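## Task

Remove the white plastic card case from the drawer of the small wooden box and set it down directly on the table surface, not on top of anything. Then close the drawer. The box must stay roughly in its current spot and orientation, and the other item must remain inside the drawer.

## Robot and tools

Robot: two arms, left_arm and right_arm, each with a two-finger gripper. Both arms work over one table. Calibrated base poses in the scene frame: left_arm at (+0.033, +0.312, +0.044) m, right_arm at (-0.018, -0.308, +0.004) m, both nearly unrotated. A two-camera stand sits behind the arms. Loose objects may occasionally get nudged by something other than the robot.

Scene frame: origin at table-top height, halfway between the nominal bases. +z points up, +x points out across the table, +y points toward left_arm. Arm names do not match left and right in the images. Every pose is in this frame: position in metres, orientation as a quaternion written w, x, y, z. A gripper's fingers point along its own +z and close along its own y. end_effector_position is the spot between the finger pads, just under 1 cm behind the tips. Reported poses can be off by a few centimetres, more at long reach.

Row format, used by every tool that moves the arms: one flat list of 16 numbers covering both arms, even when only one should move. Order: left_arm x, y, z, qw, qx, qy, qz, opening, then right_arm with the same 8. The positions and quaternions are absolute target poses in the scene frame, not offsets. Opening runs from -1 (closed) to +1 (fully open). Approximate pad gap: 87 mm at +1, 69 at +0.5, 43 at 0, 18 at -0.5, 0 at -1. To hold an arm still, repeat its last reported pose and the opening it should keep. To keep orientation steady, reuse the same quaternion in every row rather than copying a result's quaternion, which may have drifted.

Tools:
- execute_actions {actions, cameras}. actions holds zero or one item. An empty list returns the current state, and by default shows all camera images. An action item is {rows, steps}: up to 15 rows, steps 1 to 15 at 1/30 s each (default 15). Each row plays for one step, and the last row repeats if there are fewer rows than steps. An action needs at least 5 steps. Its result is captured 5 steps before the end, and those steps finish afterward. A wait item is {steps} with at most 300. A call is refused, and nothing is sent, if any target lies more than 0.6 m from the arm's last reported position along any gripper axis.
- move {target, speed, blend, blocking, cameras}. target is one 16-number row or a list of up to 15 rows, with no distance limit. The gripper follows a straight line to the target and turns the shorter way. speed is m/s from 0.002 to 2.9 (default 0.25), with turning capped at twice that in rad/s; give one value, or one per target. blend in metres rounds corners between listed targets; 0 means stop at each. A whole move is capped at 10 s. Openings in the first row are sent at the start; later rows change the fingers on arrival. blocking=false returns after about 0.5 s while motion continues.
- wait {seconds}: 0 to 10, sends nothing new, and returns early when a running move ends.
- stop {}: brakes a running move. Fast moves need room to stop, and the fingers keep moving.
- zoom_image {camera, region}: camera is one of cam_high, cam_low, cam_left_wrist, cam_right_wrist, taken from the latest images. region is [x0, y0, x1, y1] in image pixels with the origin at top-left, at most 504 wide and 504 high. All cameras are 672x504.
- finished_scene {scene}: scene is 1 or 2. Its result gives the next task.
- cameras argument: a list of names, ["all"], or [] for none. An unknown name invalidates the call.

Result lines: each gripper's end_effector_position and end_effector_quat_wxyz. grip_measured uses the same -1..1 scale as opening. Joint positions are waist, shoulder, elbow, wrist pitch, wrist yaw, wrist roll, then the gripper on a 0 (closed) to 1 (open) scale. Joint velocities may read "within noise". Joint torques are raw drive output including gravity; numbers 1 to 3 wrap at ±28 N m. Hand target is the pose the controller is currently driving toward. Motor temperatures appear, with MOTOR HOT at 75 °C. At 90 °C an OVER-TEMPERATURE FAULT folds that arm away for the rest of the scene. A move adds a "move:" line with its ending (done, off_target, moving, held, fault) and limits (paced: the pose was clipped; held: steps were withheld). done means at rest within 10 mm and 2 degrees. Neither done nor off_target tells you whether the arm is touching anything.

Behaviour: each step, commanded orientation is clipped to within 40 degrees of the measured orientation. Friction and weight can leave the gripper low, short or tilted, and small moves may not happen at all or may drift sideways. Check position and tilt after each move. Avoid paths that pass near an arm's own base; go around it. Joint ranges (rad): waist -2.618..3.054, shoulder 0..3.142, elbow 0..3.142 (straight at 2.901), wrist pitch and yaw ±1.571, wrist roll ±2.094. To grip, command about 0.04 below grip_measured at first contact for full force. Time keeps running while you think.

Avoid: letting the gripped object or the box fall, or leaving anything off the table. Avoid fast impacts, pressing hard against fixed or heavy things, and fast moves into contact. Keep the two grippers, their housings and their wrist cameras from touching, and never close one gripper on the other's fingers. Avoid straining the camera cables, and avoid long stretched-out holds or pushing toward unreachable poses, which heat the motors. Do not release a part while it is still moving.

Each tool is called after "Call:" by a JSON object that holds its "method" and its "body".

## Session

Call:
{"method": "execute_actions", "body": {"actions": []}}

Scene clock: 0.00 s of 6000.00 s.
left_arm: end_effector_position=(+0.3957, +0.3447, +0.0645) grip_measured=+1.000 end_effector_quat_wxyz=(+0.508, -0.083, +0.853, +0.090) | right_arm: end_effector_position=(+0.3522, -0.3487, +0.0525) grip_measured=+1.000 end_effector_quat_wxyz=(+0.566, +0.091, +0.816, -0.076)
Joint positions: left_arm=[-0.026 1.561 0.39 0.665 -0.267 -0.068 1] | right_arm=[0.013 1.515 0.345 0.807 0.214 0.057 1]
Joint velocities: within noise
Joint torques (N m): no reading
Motor temperatures (°C): left_arm=[25 31 31 26 24 27 23] | right_arm=[25 28 27 27 27 28 27]
Heat: left arm: 31 °C; right arm: 28 °C.
Hand target: left_arm +0.3973, +0.3446, +0.0669; +0.510, -0.084, +0.851, +0.089 | right_arm +0.3573, -0.3489, +0.0612; +0.578, +0.092, +0.807, -0.075
camera_calibration:
cam_left_wrist: T_world_to_cam=[[0.242405, -0.967143, -0.0766379, 0.240447], [-0.94776, -0.219182, -0.231757, 0.490265], [0.207344, 0.128813, -0.96975, 0.0807564], [0, 0, 0, 1]] pos_world=[0.389624, 0.329601, 0.210363]
cam_right_wrist: T_world_to_cam=[[-0.225962, -0.973285, 0.040707, -0.26374], [-0.922062, 0.200216, -0.331231, 0.431656], [0.314232, -0.11238, -0.942671, 0.0397447], [0, 0, 0, 1]] pos_world=[0.32593, -0.338653, 0.19118]

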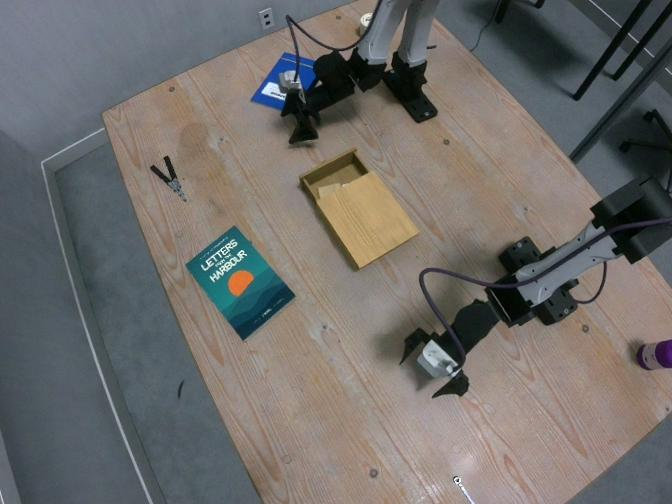

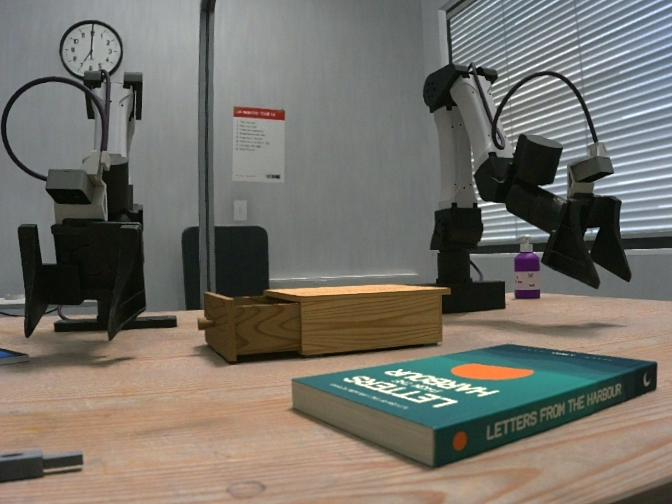

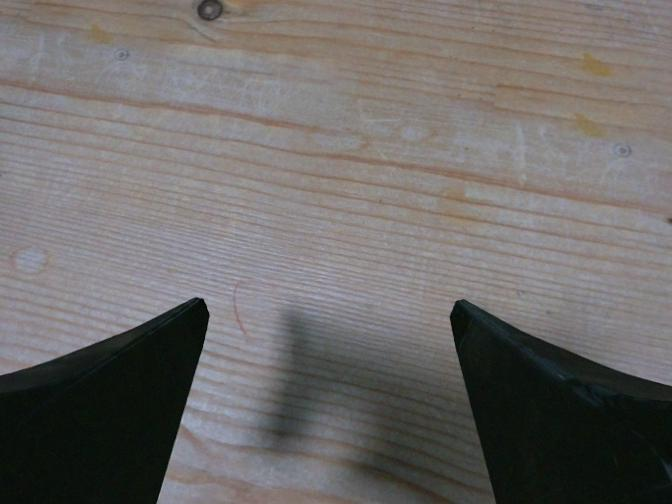

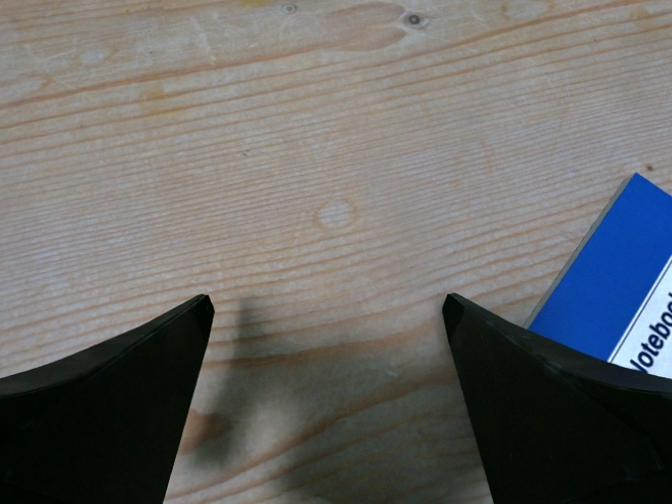

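Call:
{"method": "zoom_image", "body": {"camera": "cam_high", "region": [290, 140, 430, 280]}}

Call:
{"method": "move", "body": {"target": [0.3957,0.3447,0.0645,0.508,-0.083,0.853,0.09,1,0.31,-0.21,0.21,0.259,0,0.966,0,1], "cameras": ["cam_right_wrist"]}}

Call:
{"method": "zoom_image", "body": {"camera": "cam_right_wrist", "region": [40, 0, 380, 320]}}

Scaled by 3.600 from the camera's 672x504 image, which has a finer 960x720 frame.

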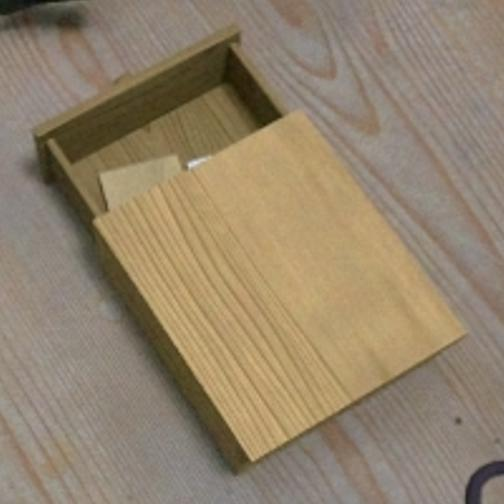

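Scene clock: 2.53 s of 6000.00 s.
left_arm: end_effector_position=(+0.3957, +0.3447, +0.0645) grip_measured=+1.000 end_effector_quat_wxyz=(+0.508, -0.083, +0.853, +0.090) | right_arm: end_effector_position=(+0.3054, -0.2155, +0.2043) grip_measured=+1.000 end_effector_quat_wxyz=(+0.254, -0.002, +0.967, -0.009)
Joint positions: left_arm=[-0.026 1.561 0.39 0.665 -0.267 -0.068 1] | right_arm=[0.365 1.536 1.545 -1.094 0.177 0.285 1]
Joint torques (N m): left_arm=[0.01 -4.85 5.49 2.24 -0.07 0.14] | right_arm=[0.44 -4.36 11.4 1.02 -0.03 -0.02]
Heat: left arm: 31 °C; right arm: 28 °C.
Hand target: left_arm +0.3956, +0.3447, +0.0644; +0.508, -0.083, +0.853, +0.090 | right_arm +0.3099, -0.2101, +0.2099; +0.259, +0.000, +0.966, +0.000
Off the commanded pose: left_arm 0.000 m, 0 deg | right_arm 0.009 m, 1 deg.
Kept back: nothing.
move: done
camera_calibration:
cam_right_wrist: T_world_to_cam=[[0.0190997, -0.999458, 0.0268056, -0.228518], [-0.934085, -0.00827688, 0.356955, 0.230197], [-0.35654, -0.0318564, -0.933737, 0.432926], [0, 0, 0, 1]] pos_world=[0.373744, -0.212697, 0.328194]
Images, in order (width x height): cam_right_wrist 672x504.

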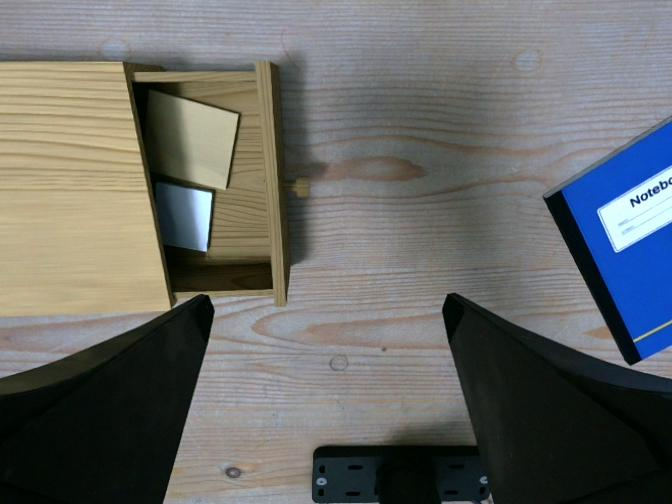

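Scaled by 1.482 from the camera's 672x504 image, which has a finer 960x720 frame.

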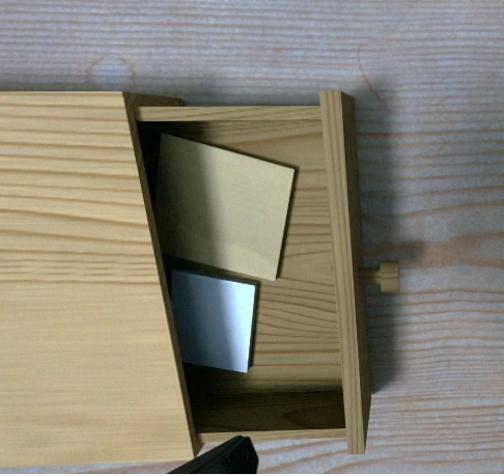

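Call:
{"method": "move", "body": {"target": [[0.3957,0.3447,0.0645,0.508,-0.083,0.853,0.09,1,0.315,-0.27,0.12,0.2706,-0.6533,0.6533,0.2706,0],[0.3957,0.3447,0.0645,0.508,-0.083,0.853,0.09,1,0.318,-0.225,0.068,0.2706,-0.6533,0.6533,0.2706,0]], "blend": [0.02,0], "cameras": ["cam_right_wrist","cam_low"]}}

Scene clock: 7.67 s of 6000.00 s.
left_arm: end_effector_position=(+0.3957, +0.3447, +0.0645) grip_measured=+1.000 end_effector_quat_wxyz=(+0.508, -0.083, +0.853, +0.090) | right_arm: end_effector_position=(+0.3162, -0.2278, +0.0705) grip_measured=+0.000 end_effector_quat_wxyz=(-0.264, +0.659, -0.653, -0.264)
Joint positions: left_arm=[-0.026 1.561 0.39 0.665 -0.267 -0.068 1] | right_arm=[-0.005 1.862 1.339 -1.087 -0.765 -1.631 0.5]
Joint torques (N m): left_arm=[-0.01 -4.85 5.55 2.23 -0.09 0.13] | right_arm=[0.03 -6.23 6.72 0.18 -0.69 -0.1]
Heat: left arm: 32 °C; right arm: 29 °C.
Hand target: left_arm +0.3956, +0.3447, +0.0644; +0.508, -0.083, +0.853, +0.090 | right_arm +0.3180, -0.2250, +0.0680; -0.270, +0.653, -0.653, -0.271
Off the commanded pose: left_arm 0.000 m, 0 deg | right_arm 0.004 m, 1 deg.
Kept back: nothing.
move: done
camera_calibration:
cam_right_wrist: T_world_to_cam=[[0.999565, 0.0246146, 0.0162343, -0.313361], [0.0226271, -0.993344, 0.112943, -0.221721], [0.0189062, -0.112527, -0.993469, 0.178622], [0, 0, 0, 1]] pos_world=[0.314865, -0.192432, 0.207585]
Images, in order (width x height): cam_low 672x504, cam_right_wrist 672x504.

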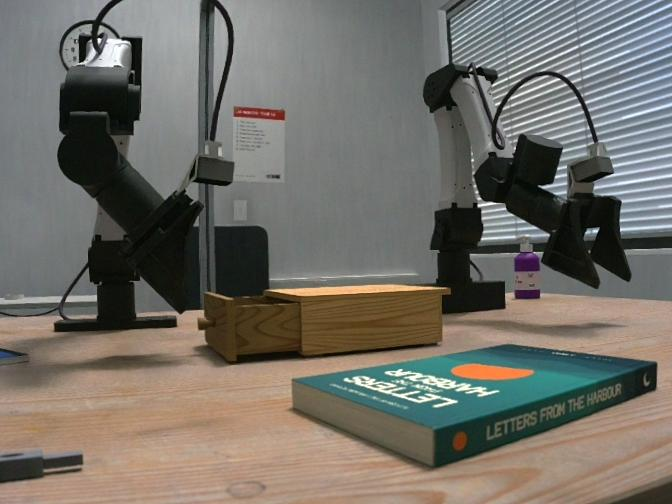

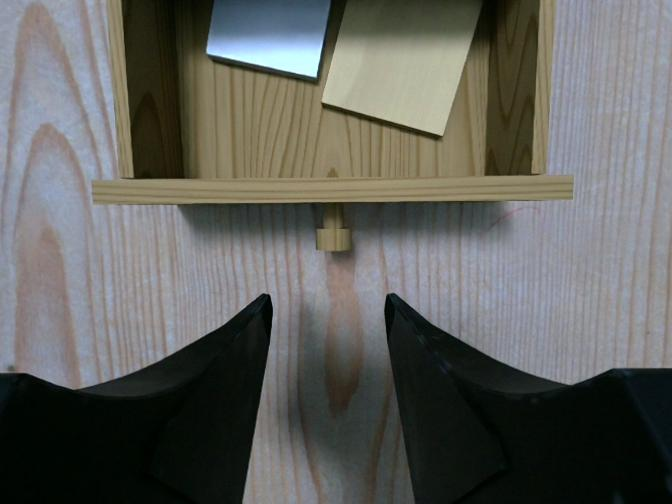

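Call:
{"method": "move", "body": {"target": [[0.3957,0.3447,0.0645,0.508,-0.083,0.853,0.09,1,0.318,-0.202,0.041,0.2706,-0.6533,0.6533,0.2706,0],[0.3957,0.3447,0.0645,0.508,-0.083,0.853,0.09,1,0.318,-0.202,0.041,0.2706,-0.6533,0.6533,0.2706,-0.85]], "speed": 0.08, "cameras": ["cam_right_wrist","cam_low"]}}

Call:
{"method": "zoom_image", "body": {"camera": "cam_low", "region": [150, 240, 330, 380]}}

Scene clock: 9.43 s of 6000.00 s.
left_arm: end_effector_position=(+0.3957, +0.3447, +0.0645) grip_measured=+1.000 end_effector_quat_wxyz=(+0.508, -0.083, +0.853, +0.090) | right_arm: end_effector_position=(+0.3179, -0.2065, +0.0452) grip_measured=-0.587 end_effector_quat_wxyz=(-0.268, +0.657, -0.654, -0.262)
Joint positions: left_arm=[-0.026 1.561 0.39 0.665 -0.267 -0.068 1] | right_arm=[0.057 1.874 1.249 -0.911 -0.767 -1.534 0.207]
Joint torques (N m): left_arm=[-0.01 -4.86 5.57 2.25 -0.08 0.13] | right_arm=[0.53 -5.82 6.32 0.37 -0.67 -0.05]
Heat: left arm: 32 °C; right arm: 29 °C.
Hand target: left_arm +0.3956, +0.3447, +0.0644; +0.508, -0.083, +0.853, +0.090 | right_arm +0.3178, -0.2020, +0.0411; -0.270, +0.653, -0.653, -0.271
Off the commanded pose: left_arm 0.000 m, 0 deg | right_arm 0.006 m, 1 deg.
Kept back: nothing.
move: done
camera_calibration:
cam_right_wrist: T_world_to_cam=[[0.999612, 0.0167774, 0.0222554, -0.317131], [0.0142096, -0.99373, 0.110898, -0.195043], [0.0239764, -0.110539, -0.993583, 0.154577], [0, 0, 0, 1]] pos_world=[0.316073, -0.171413, 0.182272]
Images, in order (width x height): cam_low 672x504, cam_right_wrist 672x504.

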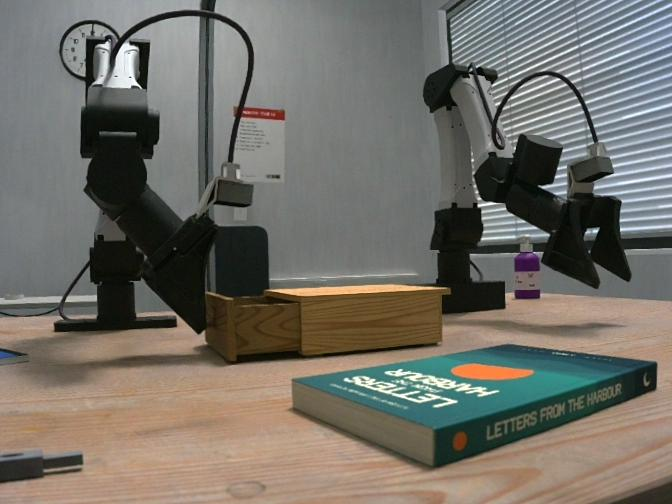

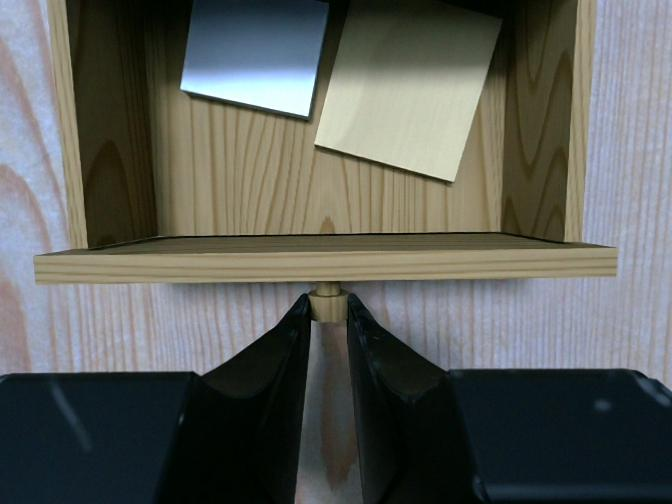

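Scaled by 2.800 from the camera's 672x504 image, which has a finer 960x720 frame.

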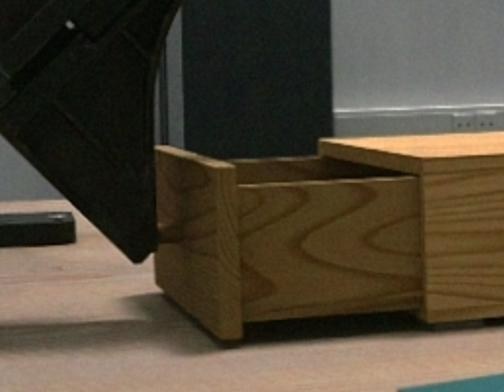

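Call:
{"method": "move", "body": {"target": [0.3957,0.3447,0.0645,0.508,-0.083,0.853,0.09,1,0.319,-0.237,0.042,0.2706,-0.6533,0.6533,0.2706,-0.85], "speed": 0.05, "cameras": ["cam_right_wrist","cam_high"]}}

Call:
{"method": "zoom_image", "body": {"camera": "cam_high", "region": [290, 140, 430, 280]}}

Scene clock: 10.67 s of 6000.00 s.
left_arm: end_effector_position=(+0.3957, +0.3447, +0.0645) grip_measured=+1.000 end_effector_quat_wxyz=(+0.508, -0.083, +0.853, +0.090) | right_arm: end_effector_position=(+0.3157, -0.2301, +0.0444) grip_measured=-0.587 end_effector_quat_wxyz=(-0.278, +0.652, -0.650, -0.274)
Joint positions: left_arm=[-0.026 1.561 0.39 0.665 -0.267 -0.068 1] | right_arm=[-0.029 1.898 1.264 -0.991 -0.8 -1.655 0.207]
Joint torques (N m): left_arm=[-0.08 -4.82 5.48 2.25 -0.07 0.15] | right_arm=[-1.11 -5.5 9.17 -0.13 -0.29 -0.31]
Heat: left arm: 32 °C; right arm: 29 °C.
Hand target: left_arm +0.3956, +0.3447, +0.0644; +0.508, -0.083, +0.853, +0.090 | right_arm +0.3189, -0.2370, +0.0421; -0.271, +0.653, -0.653, -0.270
Off the commanded pose: left_arm 0.000 m, 0 deg | right_arm 0.008 m, 1 deg.
Kept back: nothing.
move: done
camera_calibration:
cam_right_wrist: T_world_to_cam=[[0.999687, 0.0153845, 0.0197508, -0.314797], [0.0138198, -0.996931, 0.0770509, -0.217484], [0.0208756, -0.0767538, -0.996832, 0.160243], [0, 0, 0, 1]] pos_world=[0.314359, -0.199674, 0.18271]
Images, in order (width x height): cam_high 672x504, cam_right_wrist 672x504.

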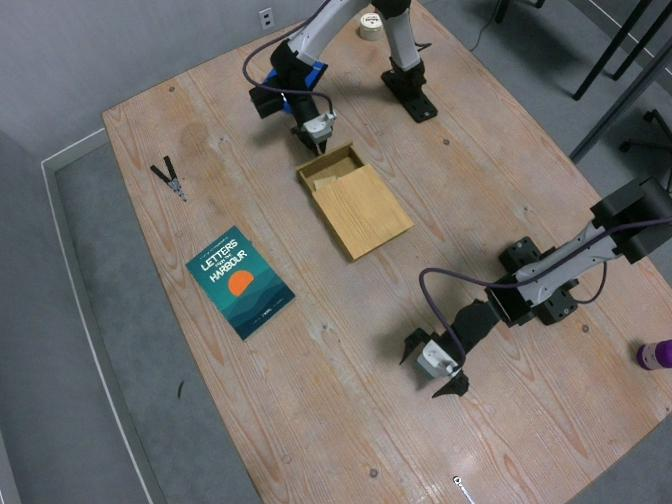

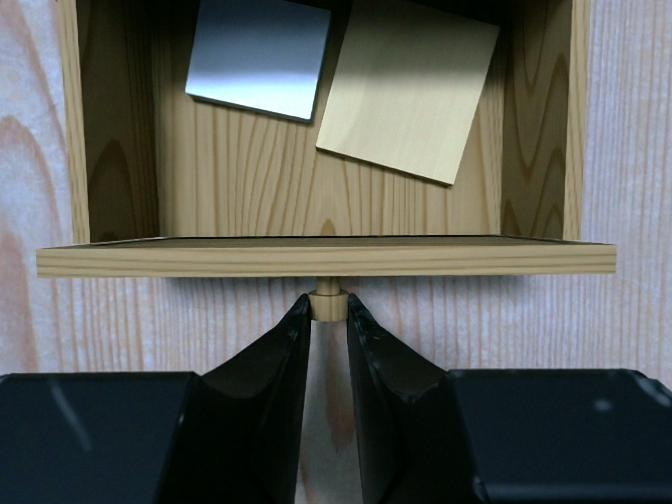

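Scaled by 3.600 from the camera's 672x504 image, which has a finer 960x720 frame.

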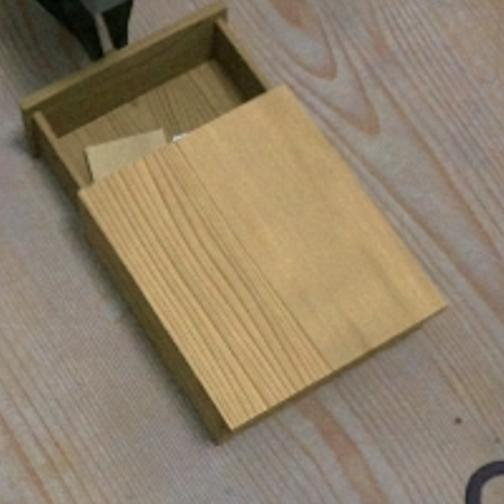

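Call:
{"method": "move", "body": {"target": [[0.3957,0.3447,0.0645,0.508,-0.083,0.853,0.09,1,0.3157,-0.2301,0.0444,0.2706,-0.6533,0.6533,0.2706,-0.1],[0.3957,0.3447,0.0645,0.508,-0.083,0.853,0.09,1,0.315,-0.265,0.09,0.2706,-0.6533,0.6533,0.2706,-0.1],[0.3957,0.3447,0.0645,0.508,-0.083,0.853,0.09,1,0.270,-0.209,0.085,0.2974,-0.5814,0.7180,0.2408,0.3]], "speed": [0.08,0.15,0.15], "cameras": ["cam_right_wrist","cam_high","cam_low"]}}

Scene clock: 15.73 s of 6000.00 s.
left_arm: end_effector_position=(+0.3957, +0.3447, +0.0645) grip_measured=+1.000 end_effector_quat_wxyz=(+0.508, -0.083, +0.853, +0.090) | right_arm: end_effector_position=(+0.2678, -0.2145, +0.0757) grip_measured=+0.300 end_effector_quat_wxyz=(+0.279, -0.576, +0.727, +0.247)
Joint positions: left_arm=[-0.026 1.561 0.39 0.665 -0.267 -0.068 1] | right_arm=[0.04 1.568 1.017 -0.844 -0.748 -1.261 0.65]
Joint torques (N m): left_arm=[-0.02 -4.85 5.55 2.25 -0.07 0.14] | right_arm=[1.16 -7.69 6.82 0.65 -0.56 -0.02]
Motor temperatures (°C): left_arm=[25 33 33 31 24 26 23] | right_arm=[25 30 28 27 27 28 27]
Heat: left arm: 33 °C; right arm: 30 °C.
Hand target: left_arm +0.3956, +0.3447, +0.0644; +0.508, -0.083, +0.853, +0.090 | right_arm +0.2699, -0.2091, +0.0849; +0.297, -0.582, +0.718, +0.241
Off the commanded pose: left_arm 0.000 m, 0 deg | right_arm 0.011 m, 2 deg.
Kept back: nothing.
move: off_target (right_arm); target 3's new opening was sent with right_arm's hand 0.011 m and 3 deg from that target
camera_calibration:
cam_right_wrist: T_world_to_cam=[[0.979909, -0.198037, -0.0236633, -0.304818], [-0.194141, -0.974289, 0.114327, -0.146014], [-0.045696, -0.107436, -0.993161, 0.204464], [0, 0, 0, 1]] pos_world=[0.27969, -0.180659, 0.212546]
Images, in order (width x height): cam_high 672x504, cam_low 672x504, cam_right_wrist 672x504.

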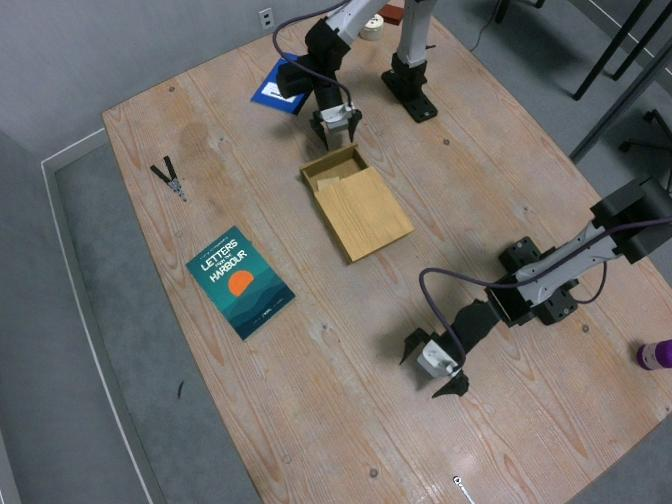

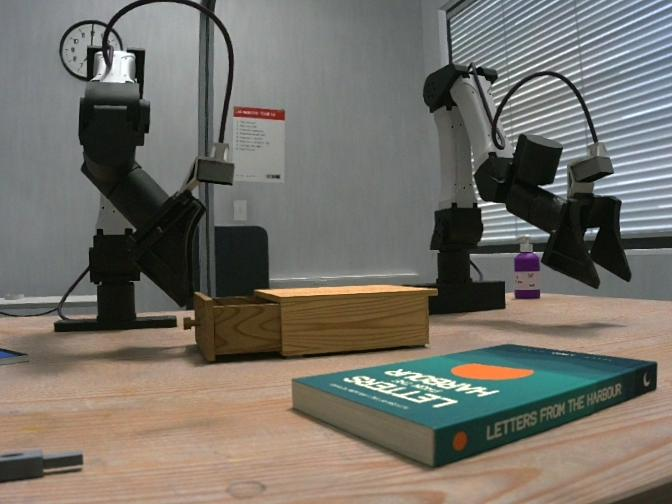

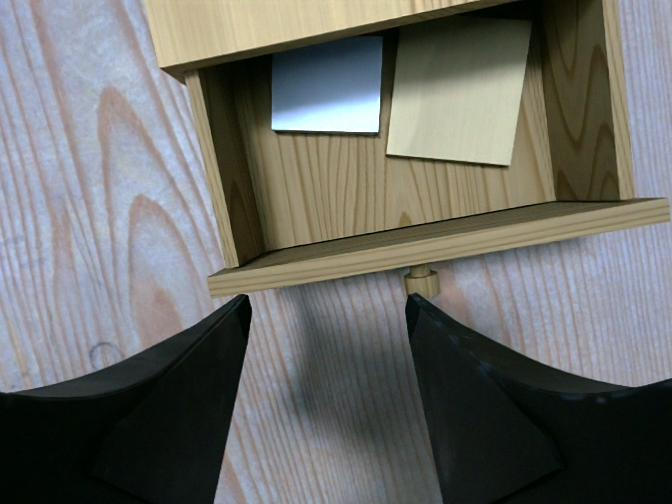

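Call:
{"method": "move", "body": {"target": [[0.3957,0.3447,0.0645,0.508,-0.083,0.853,0.09,1,0.276,-0.150,0.045,0.2974,-0.5814,0.7180,0.2408,0.3]], "speed": 0.1, "cameras": ["cam_right_wrist","cam_low"]}}

Scene clock: 17.23 s of 6000.00 s.
left_arm: end_effector_position=(+0.3957, +0.3447, +0.0645) grip_measured=+1.000 end_effector_quat_wxyz=(+0.508, -0.083, +0.853, +0.090) | right_arm: end_effector_position=(+0.2739, -0.1500, +0.0578) grip_measured=+0.300 end_effector_quat_wxyz=(+0.305, -0.585, +0.709, +0.248)
Joint positions: left_arm=[-0.026 1.561 0.39 0.665 -0.267 -0.068 1] | right_arm=[0.252 1.572 0.907 -0.501 -0.721 -1.004 0.65]
Joint torques (N m): left_arm=[-0.01 -4.83 5.52 2.25 -0.08 0.13] | right_arm=[0.94 -3 6.05 1.19 -0.14 0.05]
Heat: left arm: 33 °C; right arm: 30 °C.
Hand target: left_arm +0.3956, +0.3447, +0.0644; +0.508, -0.083, +0.853, +0.090 | right_arm +0.2755, -0.1503, +0.0455; +0.297, -0.582, +0.718, +0.241
Off the commanded pose: left_arm 0.000 m, 0 deg | right_arm 0.013 m, 2 deg.
Kept back: nothing.
move: off_target (right_arm)
camera_calibration:
cam_right_wrist: T_world_to_cam=[[0.983957, -0.177267, 0.0201158, -0.299023], [-0.178257, -0.981464, 0.0703751, -0.0827523], [0.00726776, -0.0728319, -0.997318, 0.184955], [0, 0, 0, 1]] pos_world=[0.27813, -0.120755, 0.196298]
Images, in order (width x height): cam_low 672x504, cam_right_wrist 672x504.

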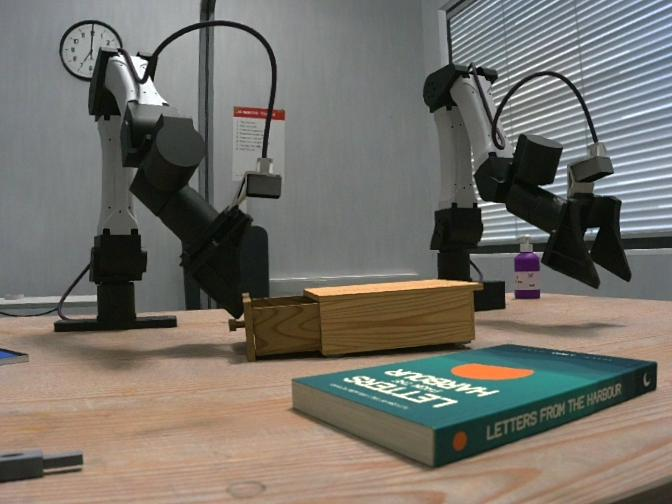

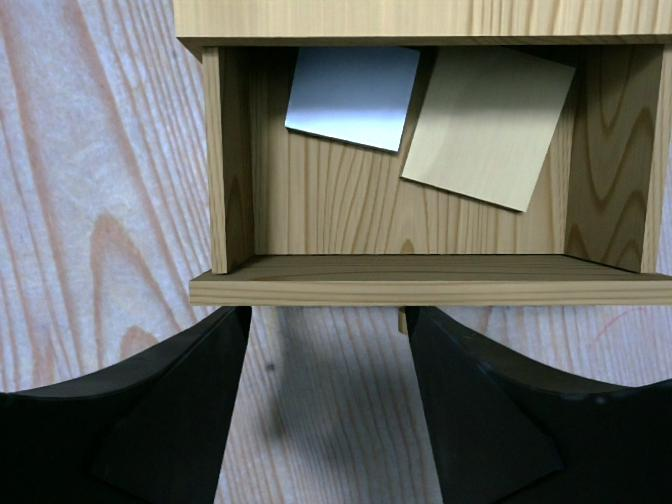

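Call:
{"method": "move", "body": {"target": [[0.3957,0.3447,0.0645,0.508,-0.083,0.853,0.09,1,0.268,-0.185,0.09,0.305,-0.585,0.709,0.248,0],[0.3957,0.3447,0.0645,0.508,-0.083,0.853,0.09,1,0.295,-0.208,0.08,0.305,-0.585,0.709,0.248,0]], "speed": 0.12, "blend": [0.02,0], "cameras": ["cam_right_wrist","cam_high"]}}

Scene clock: 19.37 s of 6000.00 s.
left_arm: end_effector_position=(+0.3957, +0.3447, +0.0645) grip_measured=+1.000 end_effector_quat_wxyz=(+0.508, -0.083, +0.853, +0.090) | right_arm: end_effector_position=(+0.2874, -0.2099, +0.0737) grip_measured=+0.000 end_effector_quat_wxyz=(+0.295, -0.582, +0.717, +0.245)
Joint positions: left_arm=[-0.026 1.561 0.39 0.665 -0.267 -0.068 1] | right_arm=[0.046 1.623 1.054 -0.794 -0.765 -1.264 0.5]
Joint torques (N m): left_arm=[-0.01 -4.86 5.59 2.25 -0.08 0.14] | right_arm=[-0.28 -4.36 10.7 0.42 -0.63 -0.28]
Heat: left arm: 33 °C; right arm: 30 °C.
Hand target: left_arm +0.3956, +0.3447, +0.0644; +0.508, -0.083, +0.853, +0.090 | right_arm +0.2948, -0.2081, +0.0800; +0.305, -0.585, +0.709, +0.248
Off the commanded pose: left_arm 0.000 m, 0 deg | right_arm 0.010 m, 2 deg.
Kept back: nothing.
move: done; blend cut to 0.0184 m at target 1
camera_calibration:
cam_right_wrist: T_world_to_cam=[[0.98231, -0.187171, 0.00578194, -0.323829], [-0.186909, -0.978109, 0.091472, -0.138717], [-0.0114655, -0.0909346, -0.995791, 0.197728], [0, 0, 0, 1]] pos_world=[0.294441, -0.178311, 0.211457]
Images, in order (width x height): cam_high 672x504, cam_right_wrist 672x504.

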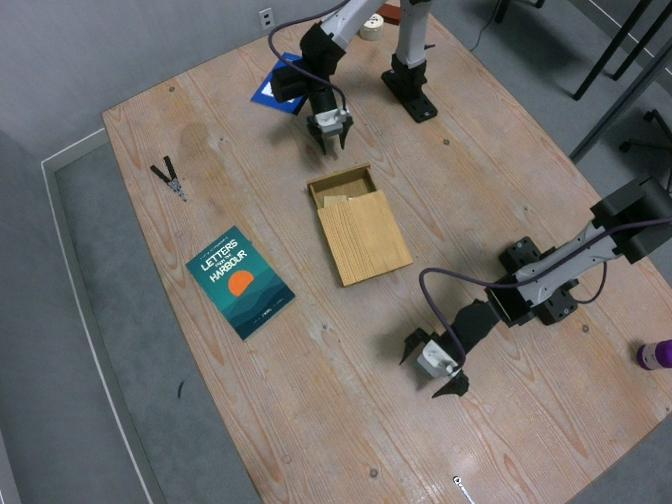

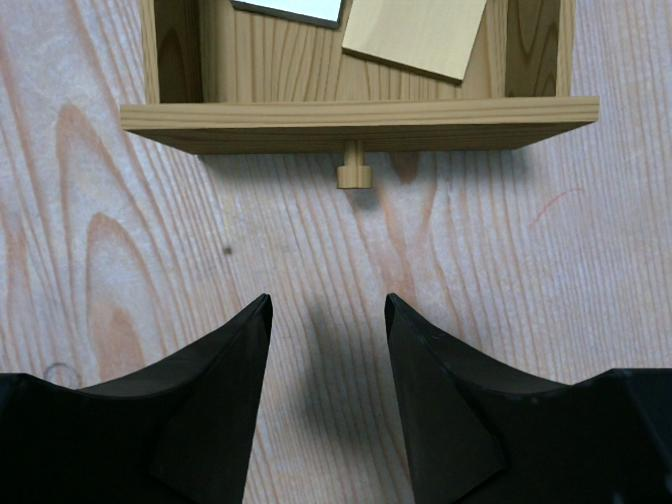

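Call:
{"method": "move", "body": {"target": [[0.3957,0.3447,0.0645,0.508,-0.083,0.853,0.09,1,0.308,-0.165,0.042,0.305,-0.585,0.709,0.248,0],[0.3957,0.3447,0.0645,0.508,-0.083,0.853,0.09,1,0.308,-0.165,0.042,0.305,-0.585,0.709,0.248,-0.85],[0.3957,0.3447,0.0645,0.508,-0.083,0.853,0.09,1,0.322,-0.216,0.042,0.2706,-0.6533,0.6533,0.2706,-0.85]], "speed": [0.1,0.05,0.07], "cameras": ["cam_right_wrist","cam_high"]}}

Call:
{"method": "zoom_image", "body": {"camera": "cam_high", "region": [290, 140, 430, 280]}}

Scene clock: 23.10 s of 6000.00 s.
left_arm: end_effector_position=(+0.3957, +0.3447, +0.0645) grip_measured=+1.000 end_effector_quat_wxyz=(+0.508, -0.083, +0.853, +0.090) | right_arm: end_effector_position=(+0.3214, -0.2084, +0.0458) grip_measured=-0.587 end_effector_quat_wxyz=(-0.284, +0.651, -0.649, -0.273)
Joint positions: left_arm=[-0.026 1.561 0.39 0.665 -0.267 -0.068 1] | right_arm=[0.033 1.889 1.255 -0.914 -0.809 -1.56 0.206]
Joint torques (N m): left_arm=[-0.05 -4.86 5.59 2.24 -0.07 0.14] | right_arm=[-0.95 -5.61 8.99 -0.08 -0.26 -0.32]
Heat: left arm: 33 °C; right arm: 30 °C.
Hand target: left_arm +0.3956, +0.3447, +0.0644; +0.508, -0.083, +0.853, +0.090 | right_arm +0.3218, -0.2159, +0.0420; -0.271, +0.653, -0.653, -0.270
Off the commanded pose: left_arm 0.000 m, 0 deg | right_arm 0.009 m, 2 deg.
Kept back: nothing.
move: done
camera_calibration:
cam_right_wrist: T_world_to_cam=[[0.999529, 0.0110184, 0.0286577, -0.322047], [0.00898761, -0.997503, 0.0700507, -0.194268], [0.029358, -0.0697601, -0.997132, 0.161912], [0, 0, 0, 1]] pos_world=[0.318888, -0.178939, 0.184286]
Images, in order (width x height): cam_high 672x504, cam_right_wrist 672x504.

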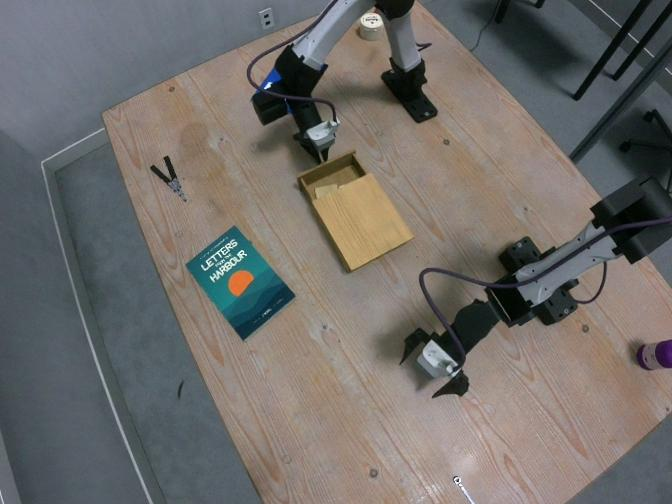

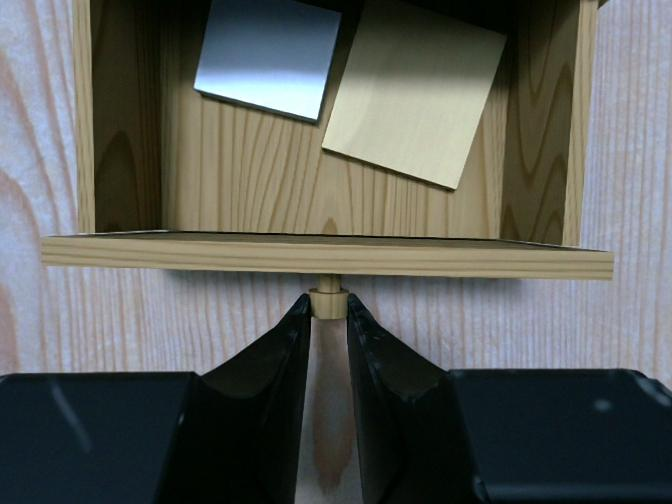

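Scaled by 3.600 from the camera's 672x504 image, which has a finer 960x720 frame.

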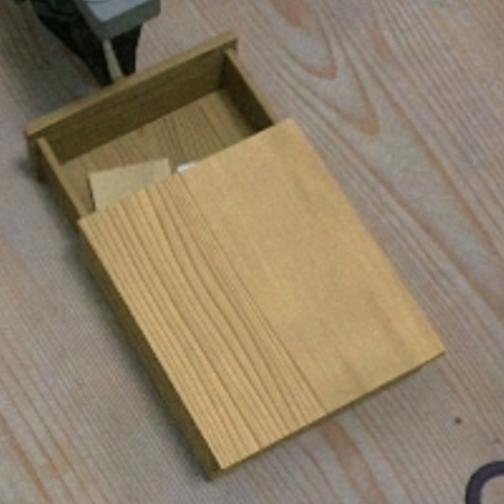

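Call:
{"method": "move", "body": {"target": [[0.3957,0.3447,0.0645,0.508,-0.083,0.853,0.09,1,0.3214,-0.2084,0.0458,0.2706,-0.6533,0.6533,0.2706,-0.1],[0.3957,0.3447,0.0645,0.508,-0.083,0.853,0.09,1,0.32,-0.25,0.10,0.2706,-0.6533,0.6533,0.2706,0.0],[0.3957,0.3447,0.0645,0.508,-0.083,0.853,0.09,1,0.30,-0.22,0.13,0.2974,-0.5814,0.7180,0.2408,0.3],[0.3957,0.3447,0.0645,0.508,-0.083,0.853,0.09,1,0.291,-0.13,0.10,0.2974,-0.5814,0.7180,0.2408,0.3]], "speed": [0.08,0.2,0.2,0.15], "blend": [0,0.02,0.02,0], "cameras": ["cam_right_wrist","cam_low"]}}

Scene clock: 28.77 s of 6000.00 s.
left_arm: end_effector_position=(+0.3957, +0.3447, +0.0645) grip_measured=+1.000 end_effector_quat_wxyz=(+0.508, -0.083, +0.853, +0.090) | right_arm: end_effector_position=(+0.2874, -0.1316, +0.0885) grip_measured=+0.300 end_effector_quat_wxyz=(+0.276, -0.579, +0.725, +0.251)
Joint positions: left_arm=[-0.026 1.561 0.39 0.665 -0.267 -0.068 1] | right_arm=[0.311 1.629 1.115 -0.669 -0.678 -0.93 0.65]
Joint torques (N m): left_arm=[-0.02 -4.82 5.57 2.24 -0.07 0.14] | right_arm=[0.46 -8.79 7.21 1.01 -0.32 -0.04]
Heat: left arm: 33 °C; right arm: 30 °C.
Hand target: left_arm +0.3956, +0.3447, +0.0644; +0.508, -0.083, +0.853, +0.090 | right_arm +0.2908, -0.1300, +0.1000; +0.297, -0.581, +0.718, +0.241
Off the commanded pose: left_arm 0.000 m, 0 deg | right_arm 0.012 m, 3 deg.
Kept back: nothing.
move: off_target (right_arm); blend cut to 0 m at target 2, 0 m at target 3; target 2's new opening was sent with right_arm's hand 0.012 m and 2 deg from that target
camera_calibration:
cam_right_wrist: T_world_to_cam=[[0.981941, -0.186575, -0.0313244, -0.305779], [-0.181971, -0.976746, 0.113377, -0.066667], [-0.0517493, -0.105629, -0.993058, 0.229066], [0, 0, 0, 1]] pos_world=[0.29998, -0.0979715, 0.225456]
Images, in order (width x height): cam_low 672x504, cam_right_wrist 672x504.

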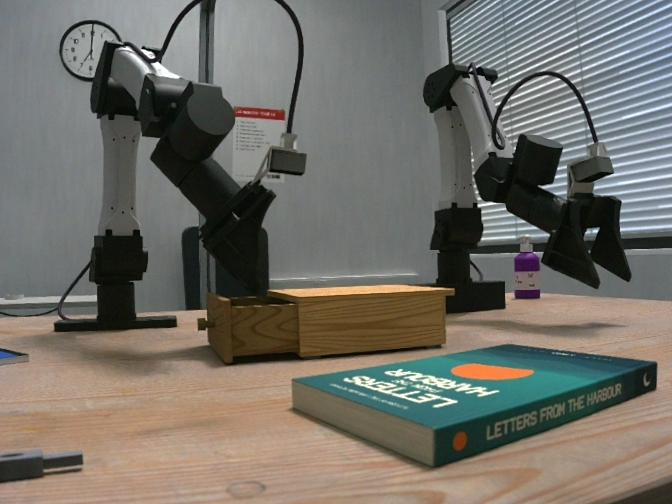

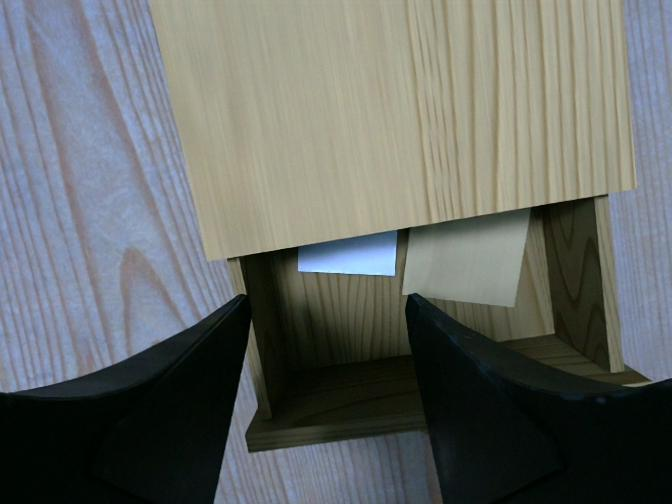

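Call:
{"method": "move", "body": {"target": [[0.3957,0.3447,0.0645,0.508,-0.083,0.853,0.09,1,0.296,-0.127,0.085,0.2974,-0.5814,0.7180,0.2408,0.3],[0.3957,0.3447,0.0645,0.508,-0.083,0.853,0.09,1,0.2955,-0.127,0.032,0.2974,-0.5814,0.7180,0.2408,0.3]], "speed": [0.1,0.06], "blend": [0.005,0], "cameras": ["cam_right_wrist","cam_low"]}}

Call:
{"method": "zoom_image", "body": {"camera": "cam_low", "region": [150, 220, 350, 380]}}

Scene clock: 30.63 s of 6000.00 s.
left_arm: end_effector_position=(+0.3957, +0.3447, +0.0645) grip_measured=+1.000 end_effector_quat_wxyz=(+0.508, -0.083, +0.853, +0.090) | right_arm: end_effector_position=(+0.3051, -0.1271, +0.0460) grip_measured=+0.300 end_effector_quat_wxyz=(+0.319, -0.585, +0.709, +0.232)
Joint positions: left_arm=[-0.026 1.561 0.39 0.665 -0.267 -0.068 1] | right_arm=[0.311 1.685 0.962 -0.356 -0.673 -0.923 0.65]
Joint torques (N m): left_arm=[-0.01 -4.86 5.5 2.24 -0.08 0.15] | right_arm=[0.88 -4.45 5.75 0.91 -0.3 -0.05]
Heat: left arm: 33 °C; right arm: 30 °C.
Hand target: left_arm +0.3956, +0.3447, +0.0644; +0.508, -0.083, +0.853, +0.090 | right_arm +0.2953, -0.1272, +0.0325; +0.297, -0.582, +0.718, +0.241
Off the commanded pose: left_arm 0.000 m, 0 deg | right_arm 0.017 m, 3 deg.
Kept back: nothing.
move: off_target (right_arm)
camera_calibration:
cam_right_wrist: T_world_to_cam=[[0.979402, -0.193296, 0.0583891, -0.327805], [-0.19716, -0.977879, 0.0698637, -0.0477339], [0.0435931, -0.0799366, -0.995846, 0.162447], [0, 0, 0, 1]] pos_world=[0.30456, -0.0970558, 0.184247]
Images, in order (width x height): cam_low 672x504, cam_right_wrist 672x504.

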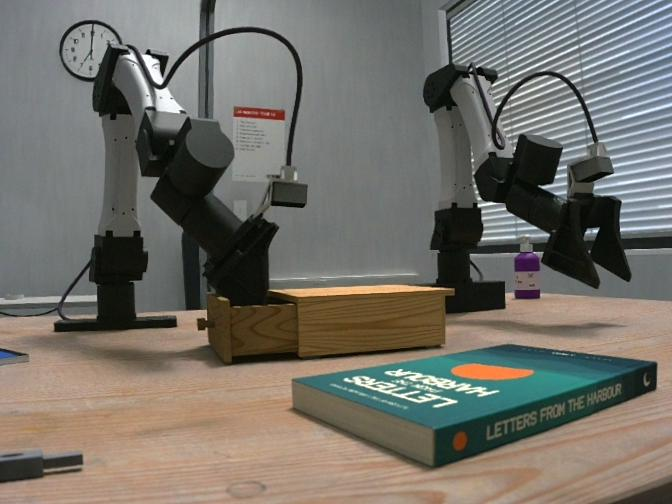

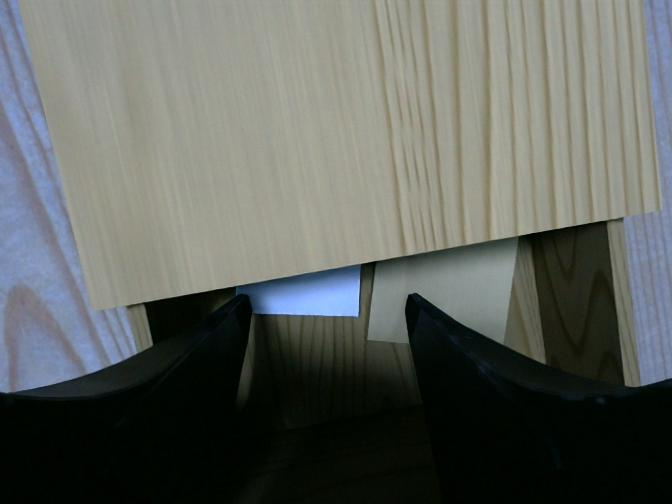

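Scaled by 2.520 from the camera's 672x504 image, which has a finer 960x720 frame.

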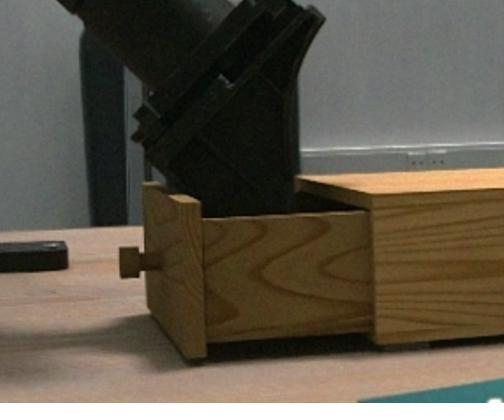

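Call:
{"method": "move", "body": {"target": [0.3957,0.3447,0.0645,0.508,-0.083,0.853,0.09,1,0.286,-0.128,0.037,0.2974,-0.5814,0.7180,0.2408,0.3], "speed": 0.06, "cameras": ["cam_right_wrist"]}}

Scene clock: 31.57 s of 6000.00 s.
left_arm: end_effector_position=(+0.3957, +0.3447, +0.0645) grip_measured=+1.000 end_effector_quat_wxyz=(+0.508, -0.083, +0.853, +0.090) | right_arm: end_effector_position=(+0.3018, -0.1266, +0.0424) grip_measured=+0.300 end_effector_quat_wxyz=(+0.318, -0.584, +0.710, +0.233)
Joint positions: left_arm=[-0.026 1.561 0.39 0.665 -0.267 -0.068 1] | right_arm=[0.315 1.684 0.945 -0.341 -0.674 -0.917 0.65]
Joint torques (N m): left_arm=[-0.02 -4.88 5.55 2.24 -0.08 0.15] | right_arm=[1.2 -7.13 4.83 0.62 -0.3 -0.07]
Heat: left arm: 33 °C; right arm: 31 °C.
Hand target: left_arm +0.3956, +0.3447, +0.0644; +0.508, -0.083, +0.853, +0.090 | right_arm +0.2864, -0.1280, +0.0369; +0.297, -0.581, +0.718, +0.241
Off the commanded pose: left_arm 0.000 m, 0 deg | right_arm 0.017 m, 3 deg.
Kept back: nothing.
move: off_target (right_arm)
camera_calibration:
cam_right_wrist: T_world_to_cam=[[0.979561, -0.194014, 0.0530881, -0.324212], [-0.197448, -0.977834, 0.0696796, -0.0474655], [0.0383926, -0.0787376, -0.996156, 0.160853], [0, 0, 0, 1]] pos_world=[0.302038, -0.0966496, 0.180754]
Images, in order (width x height): cam_right_wrist 672x504.

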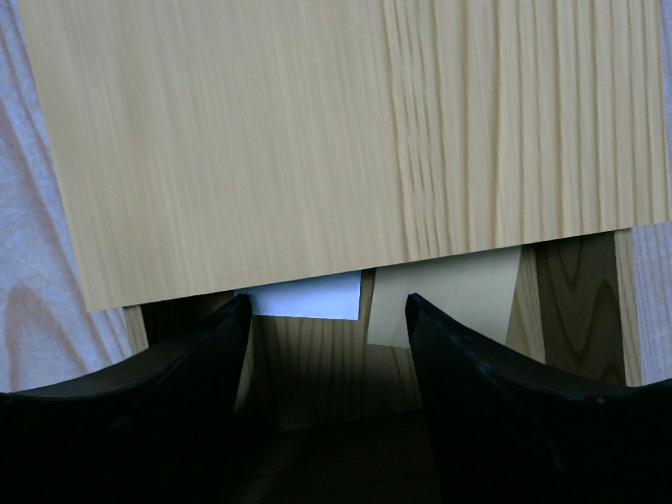

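Call:
{"method": "move", "body": {"target": [0.3957,0.3447,0.0645,0.508,-0.083,0.853,0.09,1,0.273,-0.130,0.042,0.2974,-0.5814,0.7180,0.2408,0.3], "speed": 0.08, "cameras": ["cam_right_wrist"]}}

Scene clock: 32.53 s of 6000.00 s.
left_arm: end_effector_position=(+0.3957, +0.3447, +0.0645) grip_measured=+1.000 end_effector_quat_wxyz=(+0.508, -0.083, +0.853, +0.090) | right_arm: end_effector_position=(+0.2861, -0.1278, +0.0418) grip_measured=+0.300 end_effector_quat_wxyz=(+0.313, -0.584, +0.711, +0.237)
Joint positions: left_arm=[-0.026 1.561 0.39 0.665 -0.267 -0.068 1] | right_arm=[0.324 1.637 0.893 -0.343 -0.674 -0.909 0.65]
Joint torques (N m): left_arm=[0.01 -4.88 5.55 2.24 -0.08 0.13] | right_arm=[0.94 -7.86 5.76 0.54 -0.28 -0.02]
Heat: left arm: 34 °C; right arm: 31 °C.
Hand target: left_arm +0.3956, +0.3447, +0.0644; +0.508, -0.083, +0.853, +0.090 | right_arm +0.2734, -0.1299, +0.0416; +0.297, -0.581, +0.718, +0.241
Off the commanded pose: left_arm 0.000 m, 0 deg | right_arm 0.013 m, 2 deg.
Kept back: nothing.
move: off_target (right_arm)
camera_calibration:
cam_right_wrist: T_world_to_cam=[[0.980864, -0.190135, 0.0418851, -0.308422], [-0.192783, -0.978563, 0.0724495, -0.0532337], [0.0272121, -0.0791379, -0.996492, 0.163973], [0, 0, 0, 1]] pos_world=[0.287796, -0.0977581, 0.180173]
Images, in order (width x height): cam_right_wrist 672x504.

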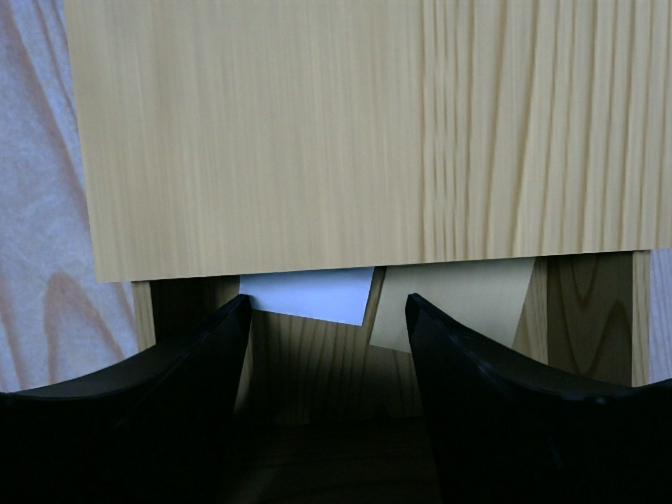

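Call:
{"method": "move", "body": {"target": [[0.3957,0.3447,0.0645,0.508,-0.083,0.853,0.09,1,0.288,-0.132,0.11,0.2974,-0.5814,0.7180,0.2408,0.3],[0.30,0.20,0.20,0,0,1,0,-1,0.29,-0.20,0.13,0.2974,-0.5814,0.7180,0.2408,0.3],[0.30,0.12,0.16,0,0,1,0,-1,0.315,-0.24,0.10,0.2706,-0.6533,0.6533,0.2706,0]], "speed": [0.1,0.25,0.2], "blend": [0.01,0.02,0], "cameras": ["cam_right_wrist","cam_high"]}}

Call:
{"method": "zoom_image", "body": {"camera": "cam_high", "region": [290, 140, 430, 280]}}

Scene clock: 39.60 s of 6000.00 s.
left_arm: end_effector_position=(+0.2938, +0.1265, +0.1586) grip_measured=-0.993 end_effector_quat_wxyz=(-0.008, +0.003, +1.000, +0.010) | right_arm: end_effector_position=(+0.3090, -0.2411, +0.0971) grip_measured=+0.000 end_effector_quat_wxyz=(-0.262, +0.654, -0.658, -0.266)
Joint positions: left_arm=[-0.552 1.913 1.677 -1.359 -0.009 -0.549 0.004] | right_arm=[-0.046 1.827 1.402 -1.223 -0.762 -1.672 0.5]
Joint torques (N m): left_arm=[-0.06 -7.73 8.18 0.69 0.06 0.06] | right_arm=[-0.36 -5.3 10 -0.12 -0.65 -0.31]
Heat: left arm: 35 °C; right arm: 31 °C.
Hand target: left_arm +0.2999, +0.1201, +0.1601; +0.000, +0.000, +1.000, +0.000 | right_arm +0.3149, -0.2400, +0.1000; -0.271, +0.653, -0.654, -0.270
Off the commanded pose: left_arm 0.009 m, 2 deg | right_arm 0.007 m, 1 deg.
Kept back: nothing.
move: done; blend cut to 0 m at target 2
camera_calibration:
cam_right_wrist: T_world_to_cam=[[0.999893, 0.0130154, 0.00674041, -0.30827], [0.0121697, -0.993505, 0.113133, -0.234631], [0.00816911, -0.113039, -0.993557, 0.206808], [0, 0, 0, 1]] pos_world=[0.309403, -0.205718, 0.234098]
Images, in order (width x height): cam_high 672x504, cam_right_wrist 672x504.

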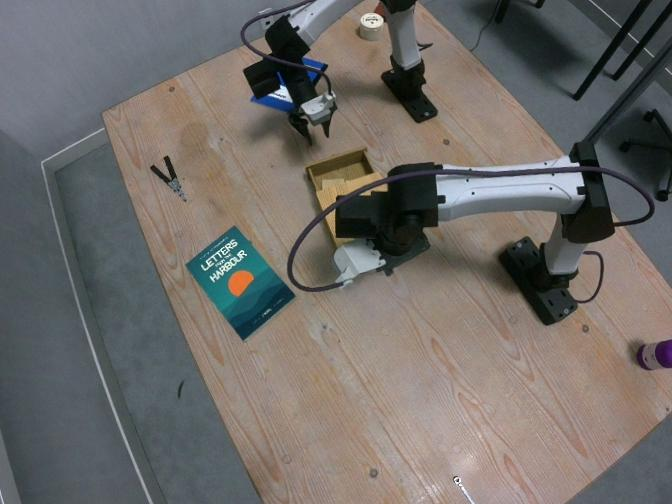

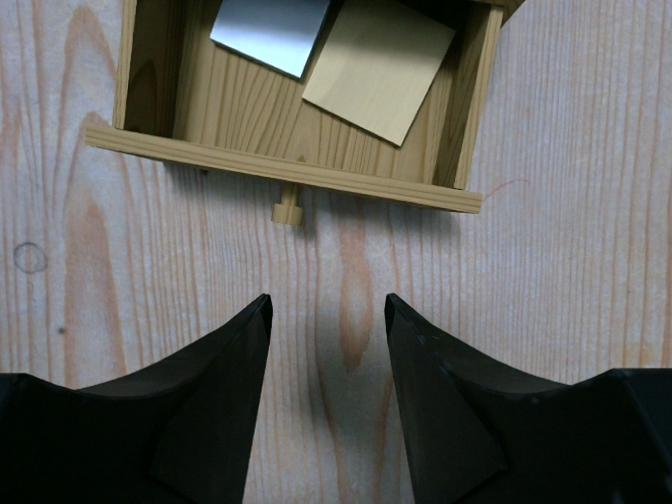

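Scaled by 3.600 from the camera's 672x504 image, which has a finer 960x720 frame.

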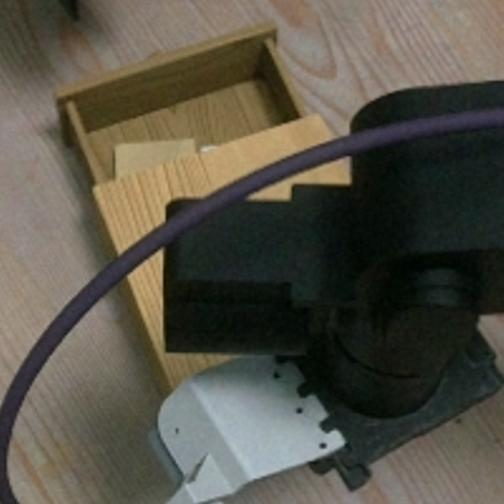

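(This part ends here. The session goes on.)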